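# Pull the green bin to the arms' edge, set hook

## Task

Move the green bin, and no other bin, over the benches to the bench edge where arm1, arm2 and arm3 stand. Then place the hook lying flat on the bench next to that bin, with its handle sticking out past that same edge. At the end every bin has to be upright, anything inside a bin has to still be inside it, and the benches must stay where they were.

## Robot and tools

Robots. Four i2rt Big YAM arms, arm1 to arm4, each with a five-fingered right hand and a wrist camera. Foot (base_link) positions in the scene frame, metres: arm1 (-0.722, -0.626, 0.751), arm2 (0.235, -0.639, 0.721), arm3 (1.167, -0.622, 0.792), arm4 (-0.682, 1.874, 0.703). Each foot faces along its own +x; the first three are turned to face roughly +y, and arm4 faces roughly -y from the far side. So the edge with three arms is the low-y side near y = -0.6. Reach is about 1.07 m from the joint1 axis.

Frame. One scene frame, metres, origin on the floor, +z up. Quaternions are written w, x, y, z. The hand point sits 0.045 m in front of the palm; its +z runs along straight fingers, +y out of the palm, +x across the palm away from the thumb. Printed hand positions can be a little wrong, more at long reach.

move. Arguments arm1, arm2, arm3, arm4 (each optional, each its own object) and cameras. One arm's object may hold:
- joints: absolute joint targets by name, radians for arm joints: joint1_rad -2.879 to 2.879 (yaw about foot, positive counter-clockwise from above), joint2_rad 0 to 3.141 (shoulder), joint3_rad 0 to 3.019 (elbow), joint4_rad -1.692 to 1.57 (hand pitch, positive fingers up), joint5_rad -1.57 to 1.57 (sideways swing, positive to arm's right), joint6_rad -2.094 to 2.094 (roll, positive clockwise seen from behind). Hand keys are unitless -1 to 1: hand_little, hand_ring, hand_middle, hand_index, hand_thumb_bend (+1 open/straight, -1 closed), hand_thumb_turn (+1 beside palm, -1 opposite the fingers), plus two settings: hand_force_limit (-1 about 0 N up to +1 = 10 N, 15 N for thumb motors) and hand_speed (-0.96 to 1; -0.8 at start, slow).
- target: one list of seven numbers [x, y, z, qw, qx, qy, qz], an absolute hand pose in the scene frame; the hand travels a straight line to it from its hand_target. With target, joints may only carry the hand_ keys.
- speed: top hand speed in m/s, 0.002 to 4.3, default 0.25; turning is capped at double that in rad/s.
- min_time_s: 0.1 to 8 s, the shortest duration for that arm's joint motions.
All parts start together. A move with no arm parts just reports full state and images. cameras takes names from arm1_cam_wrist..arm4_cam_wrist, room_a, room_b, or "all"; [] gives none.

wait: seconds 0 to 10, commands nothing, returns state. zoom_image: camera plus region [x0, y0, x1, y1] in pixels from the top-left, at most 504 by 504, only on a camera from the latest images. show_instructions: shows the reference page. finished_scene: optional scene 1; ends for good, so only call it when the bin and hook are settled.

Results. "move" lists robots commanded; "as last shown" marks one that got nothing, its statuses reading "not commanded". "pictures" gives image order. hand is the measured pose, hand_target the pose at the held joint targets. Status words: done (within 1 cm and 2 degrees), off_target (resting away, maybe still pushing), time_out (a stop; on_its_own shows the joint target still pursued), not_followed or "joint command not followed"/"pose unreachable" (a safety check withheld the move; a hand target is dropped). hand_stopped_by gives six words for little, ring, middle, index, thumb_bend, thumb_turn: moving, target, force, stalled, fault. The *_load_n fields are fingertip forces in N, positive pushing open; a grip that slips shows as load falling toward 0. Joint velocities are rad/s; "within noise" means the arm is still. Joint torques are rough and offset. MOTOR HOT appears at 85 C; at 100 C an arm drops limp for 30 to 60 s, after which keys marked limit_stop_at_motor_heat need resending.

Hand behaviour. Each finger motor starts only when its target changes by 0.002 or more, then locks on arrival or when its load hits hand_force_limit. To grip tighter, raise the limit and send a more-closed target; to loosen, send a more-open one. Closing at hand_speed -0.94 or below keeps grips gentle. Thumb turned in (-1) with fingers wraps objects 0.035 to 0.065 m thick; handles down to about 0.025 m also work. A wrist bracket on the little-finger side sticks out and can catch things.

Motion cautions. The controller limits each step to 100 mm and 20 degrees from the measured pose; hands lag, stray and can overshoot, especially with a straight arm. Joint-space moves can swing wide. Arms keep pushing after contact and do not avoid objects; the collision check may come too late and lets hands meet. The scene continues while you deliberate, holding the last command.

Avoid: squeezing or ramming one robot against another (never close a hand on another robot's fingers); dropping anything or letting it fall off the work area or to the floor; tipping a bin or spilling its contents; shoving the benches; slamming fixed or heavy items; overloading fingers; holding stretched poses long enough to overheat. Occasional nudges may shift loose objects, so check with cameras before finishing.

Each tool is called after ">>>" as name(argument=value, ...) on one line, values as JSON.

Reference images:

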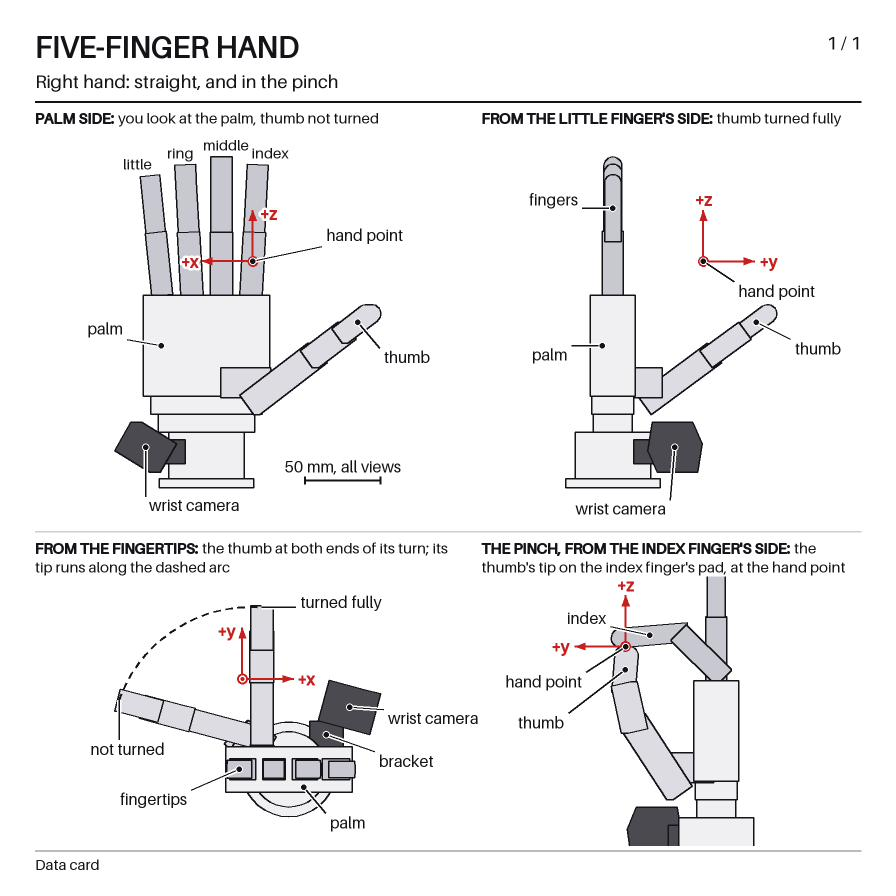

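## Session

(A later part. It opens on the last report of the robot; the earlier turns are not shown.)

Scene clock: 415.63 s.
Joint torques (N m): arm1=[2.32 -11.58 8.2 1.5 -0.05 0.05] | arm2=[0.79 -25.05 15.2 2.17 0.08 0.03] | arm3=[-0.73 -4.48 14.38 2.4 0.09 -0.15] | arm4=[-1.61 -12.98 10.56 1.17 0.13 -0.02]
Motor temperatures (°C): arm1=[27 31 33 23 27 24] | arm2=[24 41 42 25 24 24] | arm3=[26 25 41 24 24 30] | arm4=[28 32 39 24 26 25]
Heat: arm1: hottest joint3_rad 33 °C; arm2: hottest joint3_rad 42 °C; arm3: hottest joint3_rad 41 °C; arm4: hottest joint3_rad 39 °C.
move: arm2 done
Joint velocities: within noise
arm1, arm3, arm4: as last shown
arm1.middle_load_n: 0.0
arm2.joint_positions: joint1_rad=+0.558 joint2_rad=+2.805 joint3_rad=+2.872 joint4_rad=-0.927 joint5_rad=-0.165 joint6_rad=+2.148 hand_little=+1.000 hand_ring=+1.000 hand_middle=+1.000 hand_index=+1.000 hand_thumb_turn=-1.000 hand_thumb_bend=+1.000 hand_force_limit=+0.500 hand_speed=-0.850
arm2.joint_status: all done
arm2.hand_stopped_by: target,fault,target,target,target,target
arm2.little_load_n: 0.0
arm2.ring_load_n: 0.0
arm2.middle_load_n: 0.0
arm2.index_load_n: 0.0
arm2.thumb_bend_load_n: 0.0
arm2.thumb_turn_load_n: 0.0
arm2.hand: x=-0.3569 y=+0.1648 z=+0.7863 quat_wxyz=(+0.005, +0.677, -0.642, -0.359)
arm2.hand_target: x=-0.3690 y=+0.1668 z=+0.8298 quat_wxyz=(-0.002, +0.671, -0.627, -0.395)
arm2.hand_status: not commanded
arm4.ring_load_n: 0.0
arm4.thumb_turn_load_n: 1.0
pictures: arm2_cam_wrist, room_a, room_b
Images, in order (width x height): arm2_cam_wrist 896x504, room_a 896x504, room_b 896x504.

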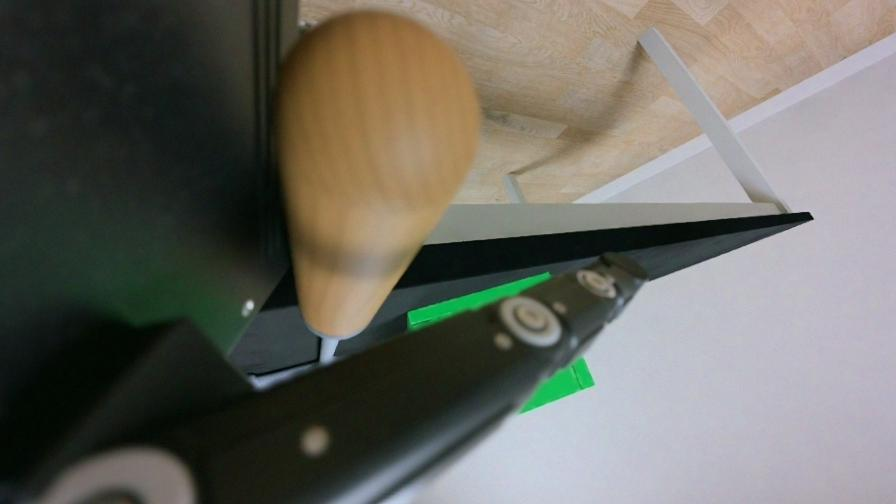

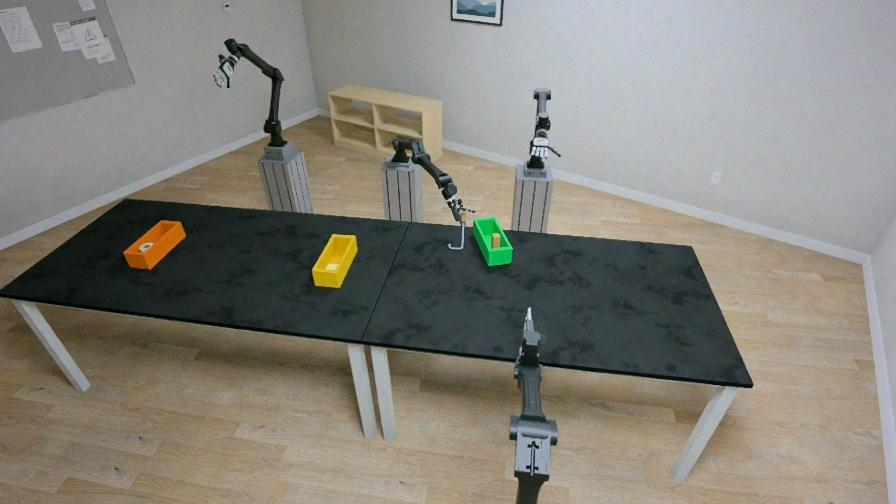

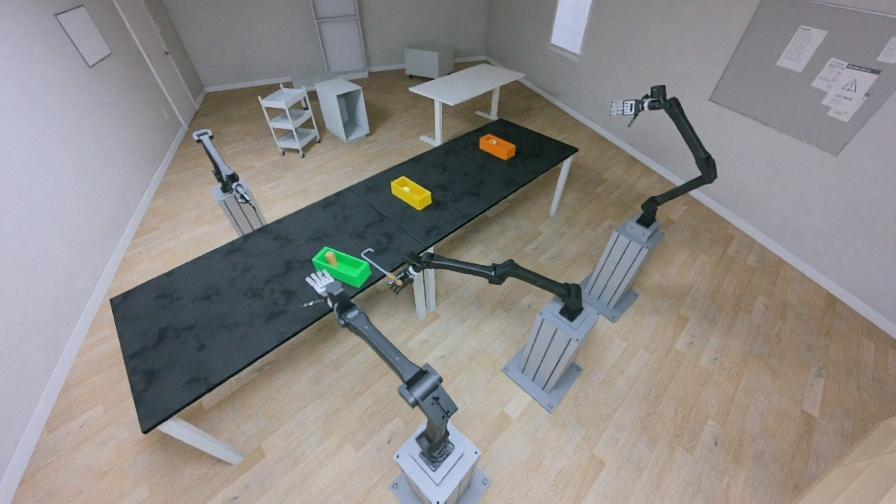

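>>> move(arm2={"target": [-0.354, 0.153, 0.852, 0.002, -0.671, 0.627, 0.395], "speed": 0.06}, cameras=["room_a","room_b","arm2_cam_wrist"])

>>> zoom_image(camera="room_b", region=[350, 240, 420, 300])

>>> zoom_image(camera="room_a", region=[435, 200, 495, 260])

Scene clock: 418.50 s.
Joint torques (N m): arm1=[2.2 -11.58 8.24 1.46 -0.03 0.05] | arm2=[0.38 -25.64 9.35 2.28 0.05 0] | arm3=[-0.5 -4.6 14.45 2.13 0.13 -0.14] | arm4=[-1.55 -12.92 10.56 1.17 0.13 -0.02]
Motor temperatures (°C): arm1=[27 31 33 23 27 24] | arm2=[24 41 41 25 24 24] | arm3=[26 25 41 24 24 30] | arm4=[28 32 39 24 26 25]
Heat: arm1: hottest joint3_rad 33 °C; arm2: hottest joint2_rad 41 °C; arm3: hottest joint3_rad 41 °C; arm4: hottest joint3_rad 39 °C.
move: arm2 off_target
Joint velocities: within noise
arm1, arm3, arm4: as last shown
arm2.joint_positions: joint1_rad=+0.558 joint2_rad=+2.603 joint3_rad=+2.563 joint4_rad=-0.772 joint5_rad=-0.169 joint6_rad=+2.148 hand_little=+1.000 hand_ring=+1.000 hand_middle=+1.000 hand_index=+1.000 hand_thumb_turn=-1.000 hand_thumb_bend=+1.000 hand_force_limit=+0.500 hand_speed=-0.850
arm2.joint_status: not commanded
arm2.hand_stopped_by: target,fault,target,target,target,target
arm2.little_load_n: 0.0
arm2.ring_load_n: 0.0
arm2.middle_load_n: 0.0
arm2.index_load_n: 0.0
arm2.thumb_bend_load_n: 0.0
arm2.thumb_turn_load_n: 0.0
arm2.hand: x=-0.3505 y=+0.1540 z=+0.8313 quat_wxyz=(+0.002, +0.673, -0.634, -0.381)
arm2.hand_target: x=-0.3540 y=+0.1529 z=+0.8519 quat_wxyz=(-0.002, +0.671, -0.627, -0.395)
arm2.hand_status: off_target (0.021 m and 1.8 deg from the pose sent, 0.067 m and 4.6 deg at the start)
arm4.thumb_turn_load_n: 0.5
pictures: arm2_cam_wrist, room_a, room_b
Images, in order (width x height): arm2_cam_wrist 896x504, room_a 896x504, room_b 896x504.

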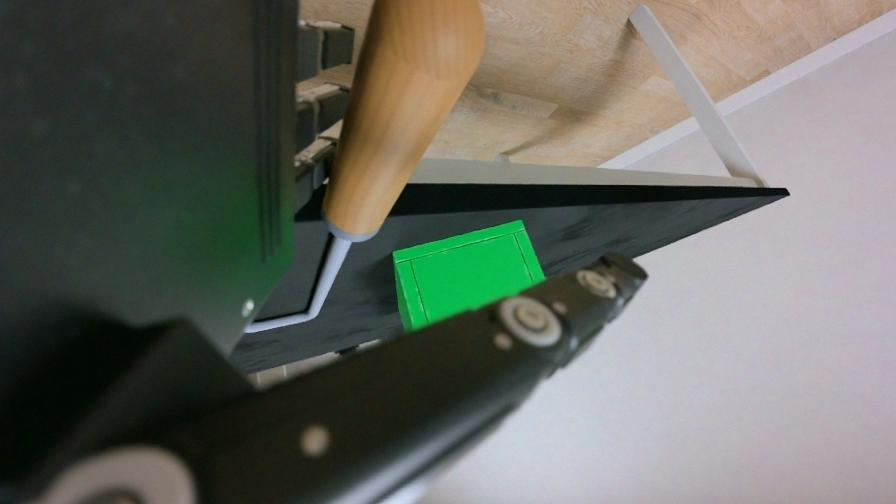

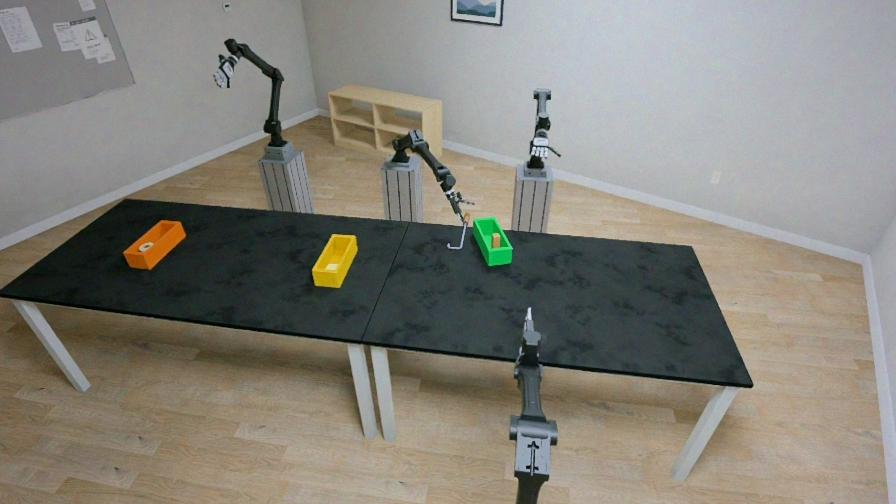

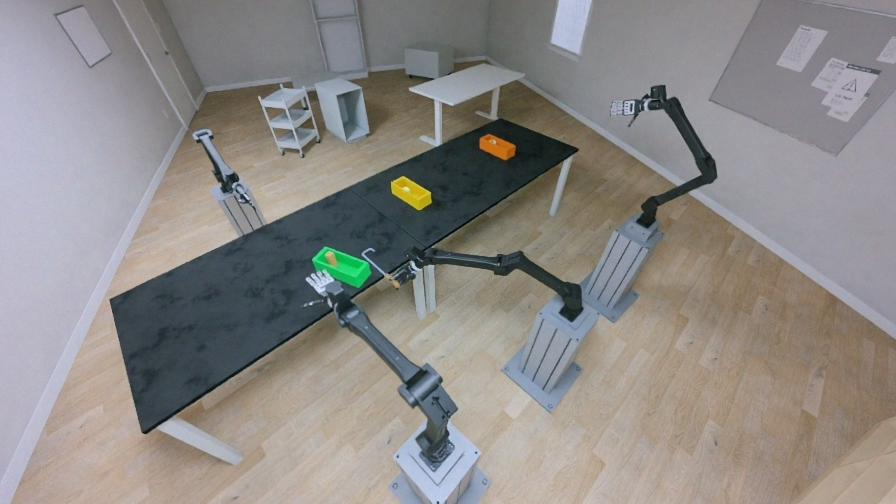

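Scaled by 7.200.

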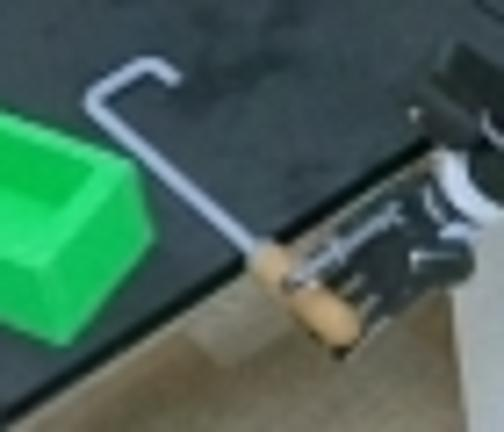

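Scaled by 8.400.

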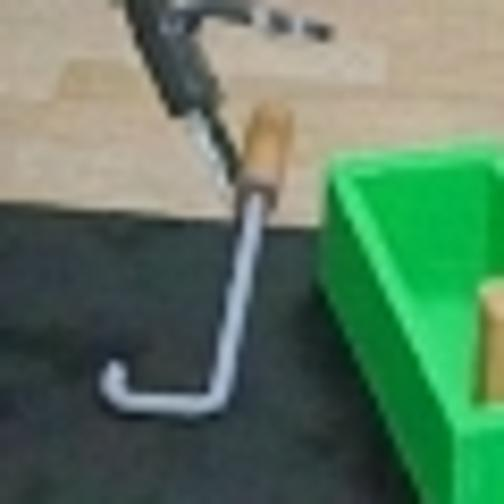

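>>> move(arm2={"target": [-0.320, 0.135, 0.855, 0.002, -0.671, 0.627, 0.395], "speed": 0.06}, cameras=["room_a","room_b","arm2_cam_wrist"])

>>> zoom_image(camera="room_b", region=[350, 240, 420, 300])

>>> zoom_image(camera="room_a", region=[435, 200, 495, 260])

Scene clock: 420.80 s.
Joint torques (N m): arm1=[2.32 -11.69 8.28 1.5 -0.03 0.05] | arm2=[-0.38 -24.12 9.24 2.15 -0.1 -0.11] | arm3=[-0.26 -4.54 14.56 2.3 0.11 -0.13] | arm4=[-1.61 -12.81 10.55 1.16 0.12 -0.03]
Motor temperatures (°C): arm1=[27 31 33 23 27 24] | arm2=[24 41 41 25 24 24] | arm3=[26 25 41 24 24 30] | arm4=[28 32 39 24 26 25]
Heat: arm1: hottest joint3_rad 33 °C; arm2: hottest joint2_rad 41 °C; arm3: hottest joint3_rad 41 °C; arm4: hottest joint3_rad 39 °C.
move: arm2 off_target
Joint velocities: within noise
arm1, arm3, arm4: as last shown
arm2.joint_positions: joint1_rad=+0.545 joint2_rad=+2.435 joint3_rad=+2.262 joint4_rad=-0.635 joint5_rad=-0.183 joint6_rad=+2.143 hand_little=+1.000 hand_ring=+1.000 hand_middle=+1.000 hand_index=+1.000 hand_thumb_turn=-1.000 hand_thumb_bend=+1.000 hand_force_limit=+0.500 hand_speed=-0.850
arm2.joint_status: not commanded
arm2.hand_stopped_by: target,fault,target,target,target,target
arm2.little_load_n: 0.0
arm2.ring_load_n: 0.0
arm2.middle_load_n: 0.0
arm2.index_load_n: 0.0
arm2.thumb_bend_load_n: -0.5
arm2.thumb_turn_load_n: 0.0
arm2.hand: x=-0.3248 y=+0.1317 z=+0.8401 quat_wxyz=(+0.004, +0.671, -0.634, -0.384)
arm2.hand_target: x=-0.3200 y=+0.1351 z=+0.8547 quat_wxyz=(-0.002, +0.671, -0.627, -0.395)
arm2.hand_status: off_target (0.016 m and 1.7 deg from the pose sent, 0.043 m and 1.8 deg at the start)
arm4.thumb_bend_load_n: 7.5
pictures: arm2_cam_wrist, room_a, room_b
Images, in order (width x height): arm2_cam_wrist 896x504, room_a 896x504, room_b 896x504.

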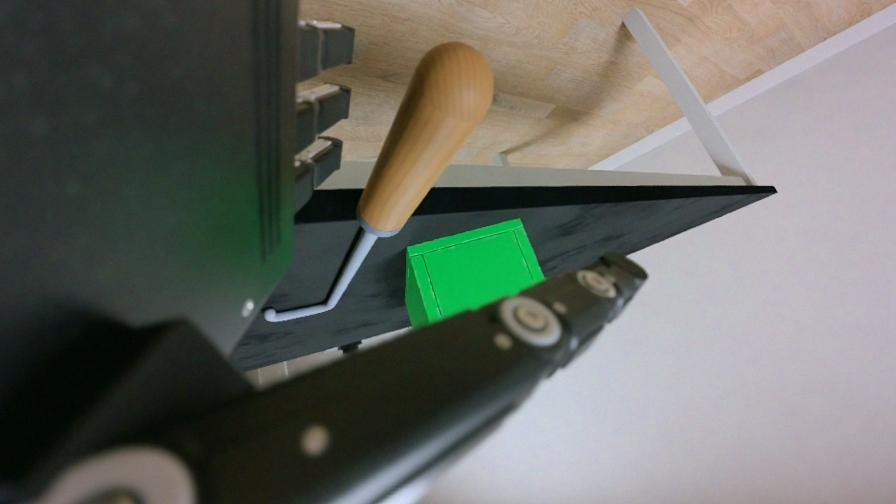

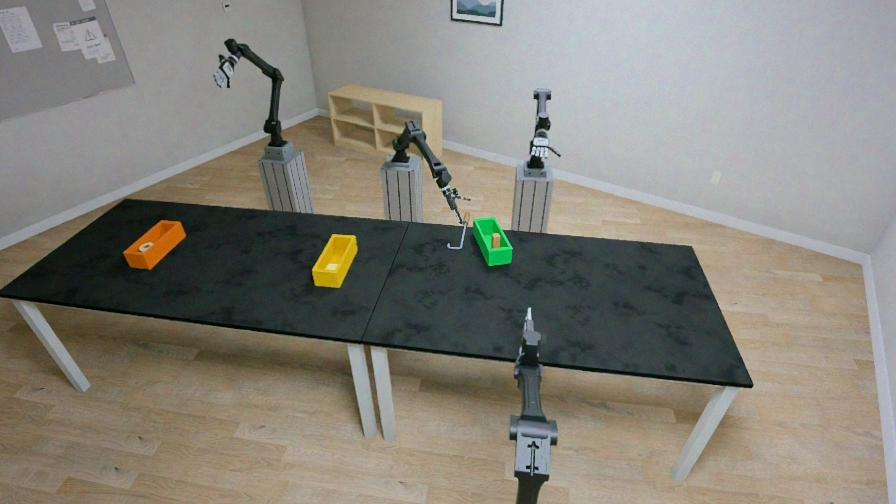

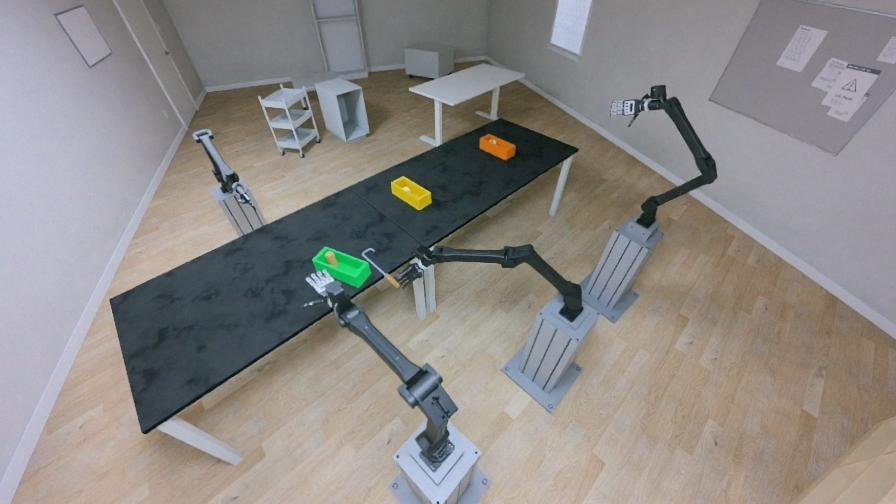

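Scaled by 7.200.

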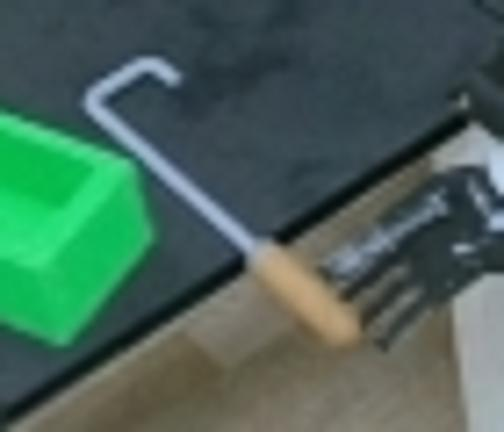

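Scaled by 8.400.

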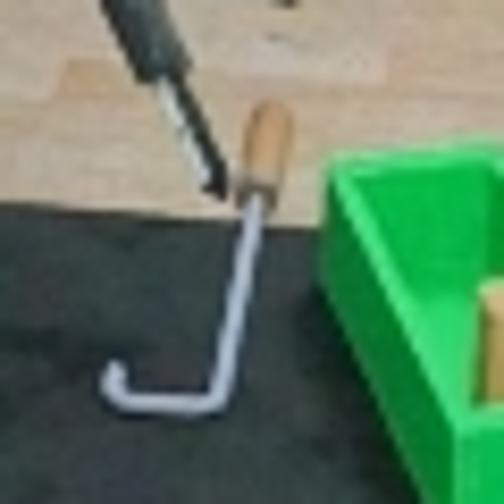

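>>> move(arm2={"target": [-0.26, 0.08, 0.93, 0.002, -0.671, 0.627, 0.395], "speed": 0.12})

>>> move(arm2={"target": [-0.05, -0.05, 1.05, 0.002, -0.671, 0.627, 0.395], "speed": 0.2}, cameras=["room_a","room_b","arm2_cam_wrist"])

>>> zoom_image(camera="room_b", region=[300, 235, 420, 300])

>>> zoom_image(camera="room_a", region=[435, 200, 525, 275])

Scene clock: 423.67 s.
Joint torques (N m): arm1=[2.55 -11.4 8.38 1.57 -0.03 0.05] | arm2=[-0.5 -21.01 9.29 2.17 -0.11 -0.11] | arm3=[-0.91 -4.48 14.39 2.44 0.12 -0.14] | arm4=[-1.55 -12.75 10.58 1.17 0.12 -0.02]
Motor temperatures (°C): arm1=[27 31 33 23 27 24] | arm2=[24 41 41 25 24 24] | arm3=[26 25 41 24 24 30] | arm4=[28 32 39 24 26 25]
Heat: arm1: hottest joint3_rad 33 °C; arm2: hottest joint2_rad 41 °C; arm3: hottest joint3_rad 41 °C; arm4: hottest joint3_rad 39 °C.
move: arm2 off_target
Joint velocities: within noise
arm1: as last shown
arm1.thumb_turn_load_n: -0.5
arm2.joint_positions: joint1_rad=+0.515 joint2_rad=+2.126 joint3_rad=+1.923 joint4_rad=-0.605 joint5_rad=-0.205 joint6_rad=+2.121 hand_little=+1.000 hand_ring=+1.000 hand_middle=+1.000 hand_index=+1.000 hand_thumb_turn=-1.000 hand_thumb_bend=+1.000 hand_force_limit=+0.500 hand_speed=-0.850
arm2.joint_status: not commanded
arm2.hand_stopped_by: target,fault,target,target,target,target
arm2.little_load_n: 0.0
arm2.ring_load_n: 0.0
arm2.middle_load_n: 0.0
arm2.index_load_n: 0.0
arm2.thumb_bend_load_n: -0.5
arm2.thumb_turn_load_n: 0.0
arm2.hand: x=-0.2653 y=+0.0777 z=+0.9211 quat_wxyz=(+0.004, +0.670, -0.633, -0.386)
arm2.hand_target: x=-0.2601 y=+0.0799 z=+0.9300 quat_wxyz=(-0.002, +0.671, -0.627, -0.395)
arm2.hand_status: off_target (0.011 m and 1.4 deg from the pose sent, 0.122 m and 1.7 deg at the start)
arm3.joint_positions: joint1_rad=+0.007 joint2_rad=+0.996 joint3_rad=+1.653 joint4_rad=-1.015 joint5_rad=-0.002 joint6_rad=-1.557 hand_little=+1.000 hand_ring=+1.000 hand_middle=+1.000 hand_index=+1.000 hand_thumb_turn=+1.000 hand_thumb_bend=+1.000 hand_force_limit=+0.000 hand_speed=-0.800
arm3.joint_status: not commanded
arm3.hand_stopped_by: target,target,target,target,target,target
arm3.little_load_n: 0.0
arm3.ring_load_n: 0.0
arm3.middle_load_n: 0.0
arm3.index_load_n: 0.0
arm3.thumb_bend_load_n: 0.0
arm3.thumb_turn_load_n: 0.0
arm3.hand: x=+1.2539 y=-0.2099 z=+1.3857 quat_wxyz=(-0.393, +0.603, +0.559, +0.411)
arm3.hand_target: x=+1.2571 y=-0.2122 z=+1.4138 quat_wxyz=(-0.405, +0.590, +0.549, +0.432)
arm3.hand_status: not commanded
arm4.joint_positions: joint1_rad=+0.048 joint2_rad=+1.686 joint3_rad=+1.164 joint4_rad=+0.375 joint5_rad=-0.005 joint6_rad=-1.556 hand_little=+1.000 hand_ring=+1.000 hand_middle=+1.000 hand_index=+1.000 hand_thumb_turn=-1.000 hand_thumb_bend=-0.949 hand_force_limit=+0.000 hand_speed=-0.800
arm4.joint_status: not commanded
arm4.hand_stopped_by: target,target,target,target,force,target
arm4.little_load_n: 0.0
arm4.ring_load_n: 0.0
arm4.middle_load_n: 0.0
arm4.index_load_n: -0.5
arm4.thumb_bend_load_n: 7.5
arm4.thumb_turn_load_n: 0.5
arm4.hand: x=-0.7343 y=+1.1492 z=+0.9427 quat_wxyz=(+0.459, +0.537, -0.533, +0.465)
arm4.hand_target: x=-0.7400 y=+1.1500 z=+0.9499 quat_wxyz=(+0.464, +0.534, -0.534, +0.464)
arm4.hand_status: not commanded
pictures: none

Scene clock: 425.90 s.
Joint torques (N m): arm1=[2.37 -11.63 8.18 1.58 -0.04 0.06] | arm2=[-0.32 -13.16 9.43 1.24 -0.22 -0.13] | arm3=[-1.08 -4.72 14.56 2.22 0.08 -0.09] | arm4=[-1.55 -12.69 10.61 1.14 0.13 -0.03]
Motor temperatures (°C): arm1=[27 31 33 23 27 24] | arm2=[24 40 40 25 24 24] | arm3=[26 25 41 24 24 30] | arm4=[28 32 40 24 26 25]
Heat: arm1: hottest joint3_rad 33 °C; arm2: hottest joint2_rad 40 °C; arm3: hottest joint3_rad 41 °C; arm4: hottest joint3_rad 40 °C.
move: arm2 done
Joint velocities: within noise
arm1, arm3, arm4: as last shown
arm1.little_load_n: -0.5
arm1.thumb_turn_load_n: 0.0
arm2.joint_positions: joint1_rad=+0.275 joint2_rad=+1.524 joint3_rad=+1.416 joint4_rad=-0.720 joint5_rad=-0.368 joint6_rad=+1.943 hand_little=+1.000 hand_ring=+1.000 hand_middle=+1.000 hand_index=+1.000 hand_thumb_turn=-1.000 hand_thumb_bend=+1.000 hand_force_limit=+0.500 hand_speed=-0.850
arm2.joint_status: not commanded
arm2.hand_stopped_by: target,fault,target,target,target,target
arm2.little_load_n: 0.0
arm2.ring_load_n: 0.0
arm2.middle_load_n: 0.0
arm2.index_load_n: 0.0
arm2.thumb_bend_load_n: 0.0
arm2.thumb_turn_load_n: 0.0
arm2.hand: x=-0.0527 y=-0.0474 z=+1.0540 quat_wxyz=(-0.002, +0.667, -0.629, -0.399)
arm2.hand_target: x=-0.0501 y=-0.0501 z=+1.0501 quat_wxyz=(-0.002, +0.671, -0.627, -0.395)
arm2.hand_status: done (0.006 m and 0.7 deg from the pose sent, 0.282 m and 1.4 deg at the start)
arm4.index_load_n: 0.0
arm4.thumb_bend_load_n: 8.0
pictures: arm2_cam_wrist, room_a, room_b
Images, in order (width x height): arm2_cam_wrist 896x504, room_a 896x504, room_b 896x504.

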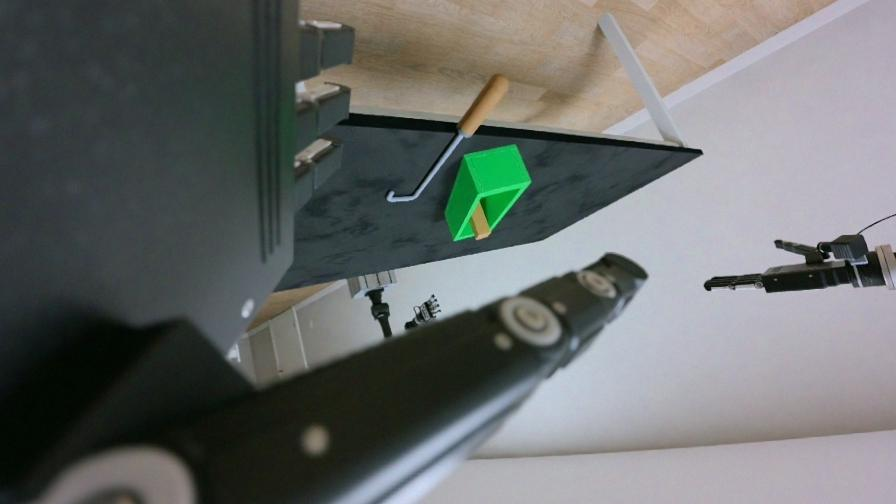

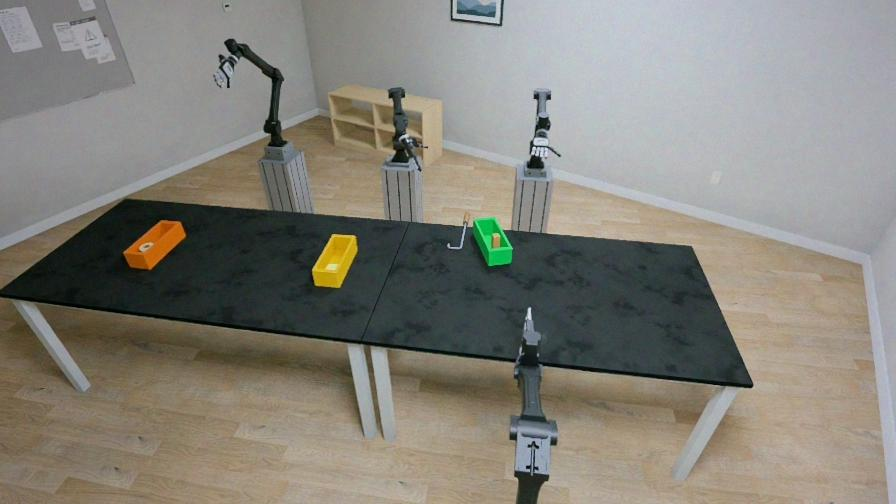

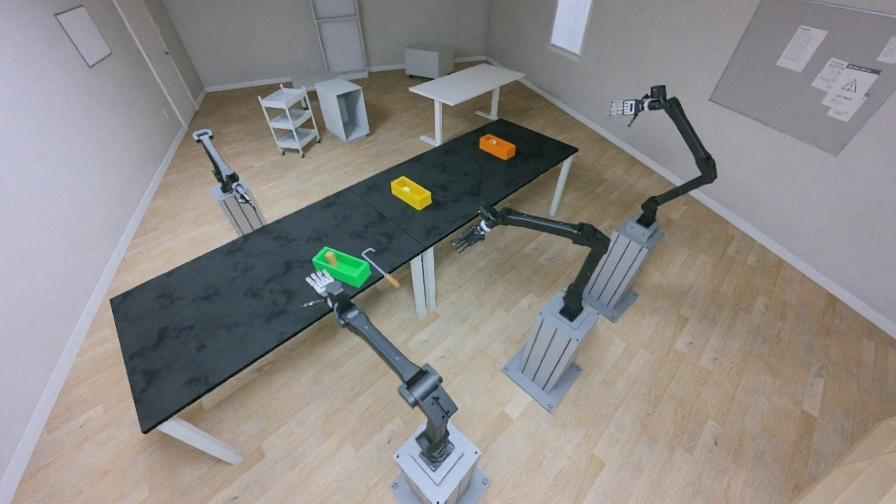

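Scaled by 4.200.

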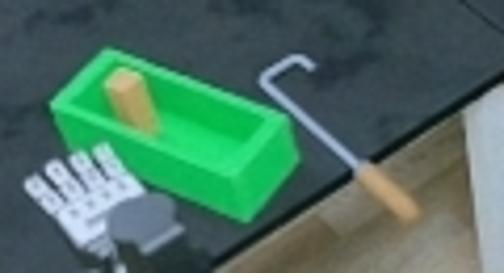

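Scaled by 5.600.

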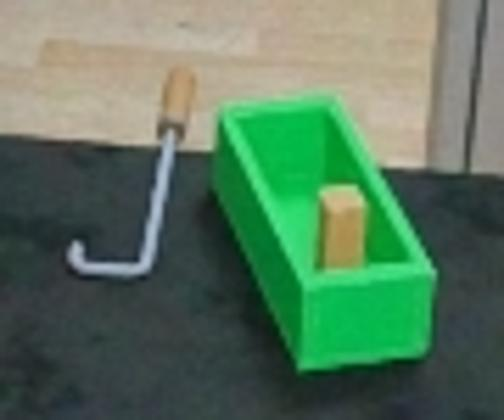

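>>> zoom_image(camera="arm2_cam_wrist", region=[340, 50, 580, 260])

Scaled by 2.100.

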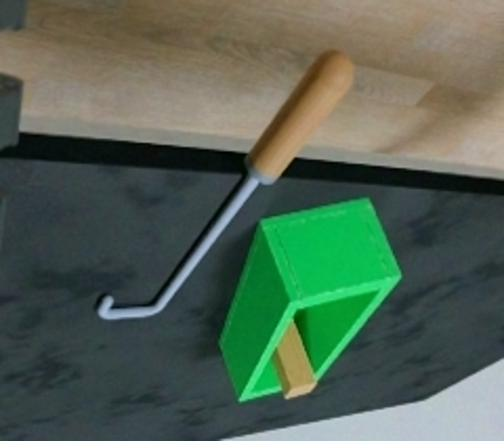

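>>> finished_scene()

The scene is finished: the task was done.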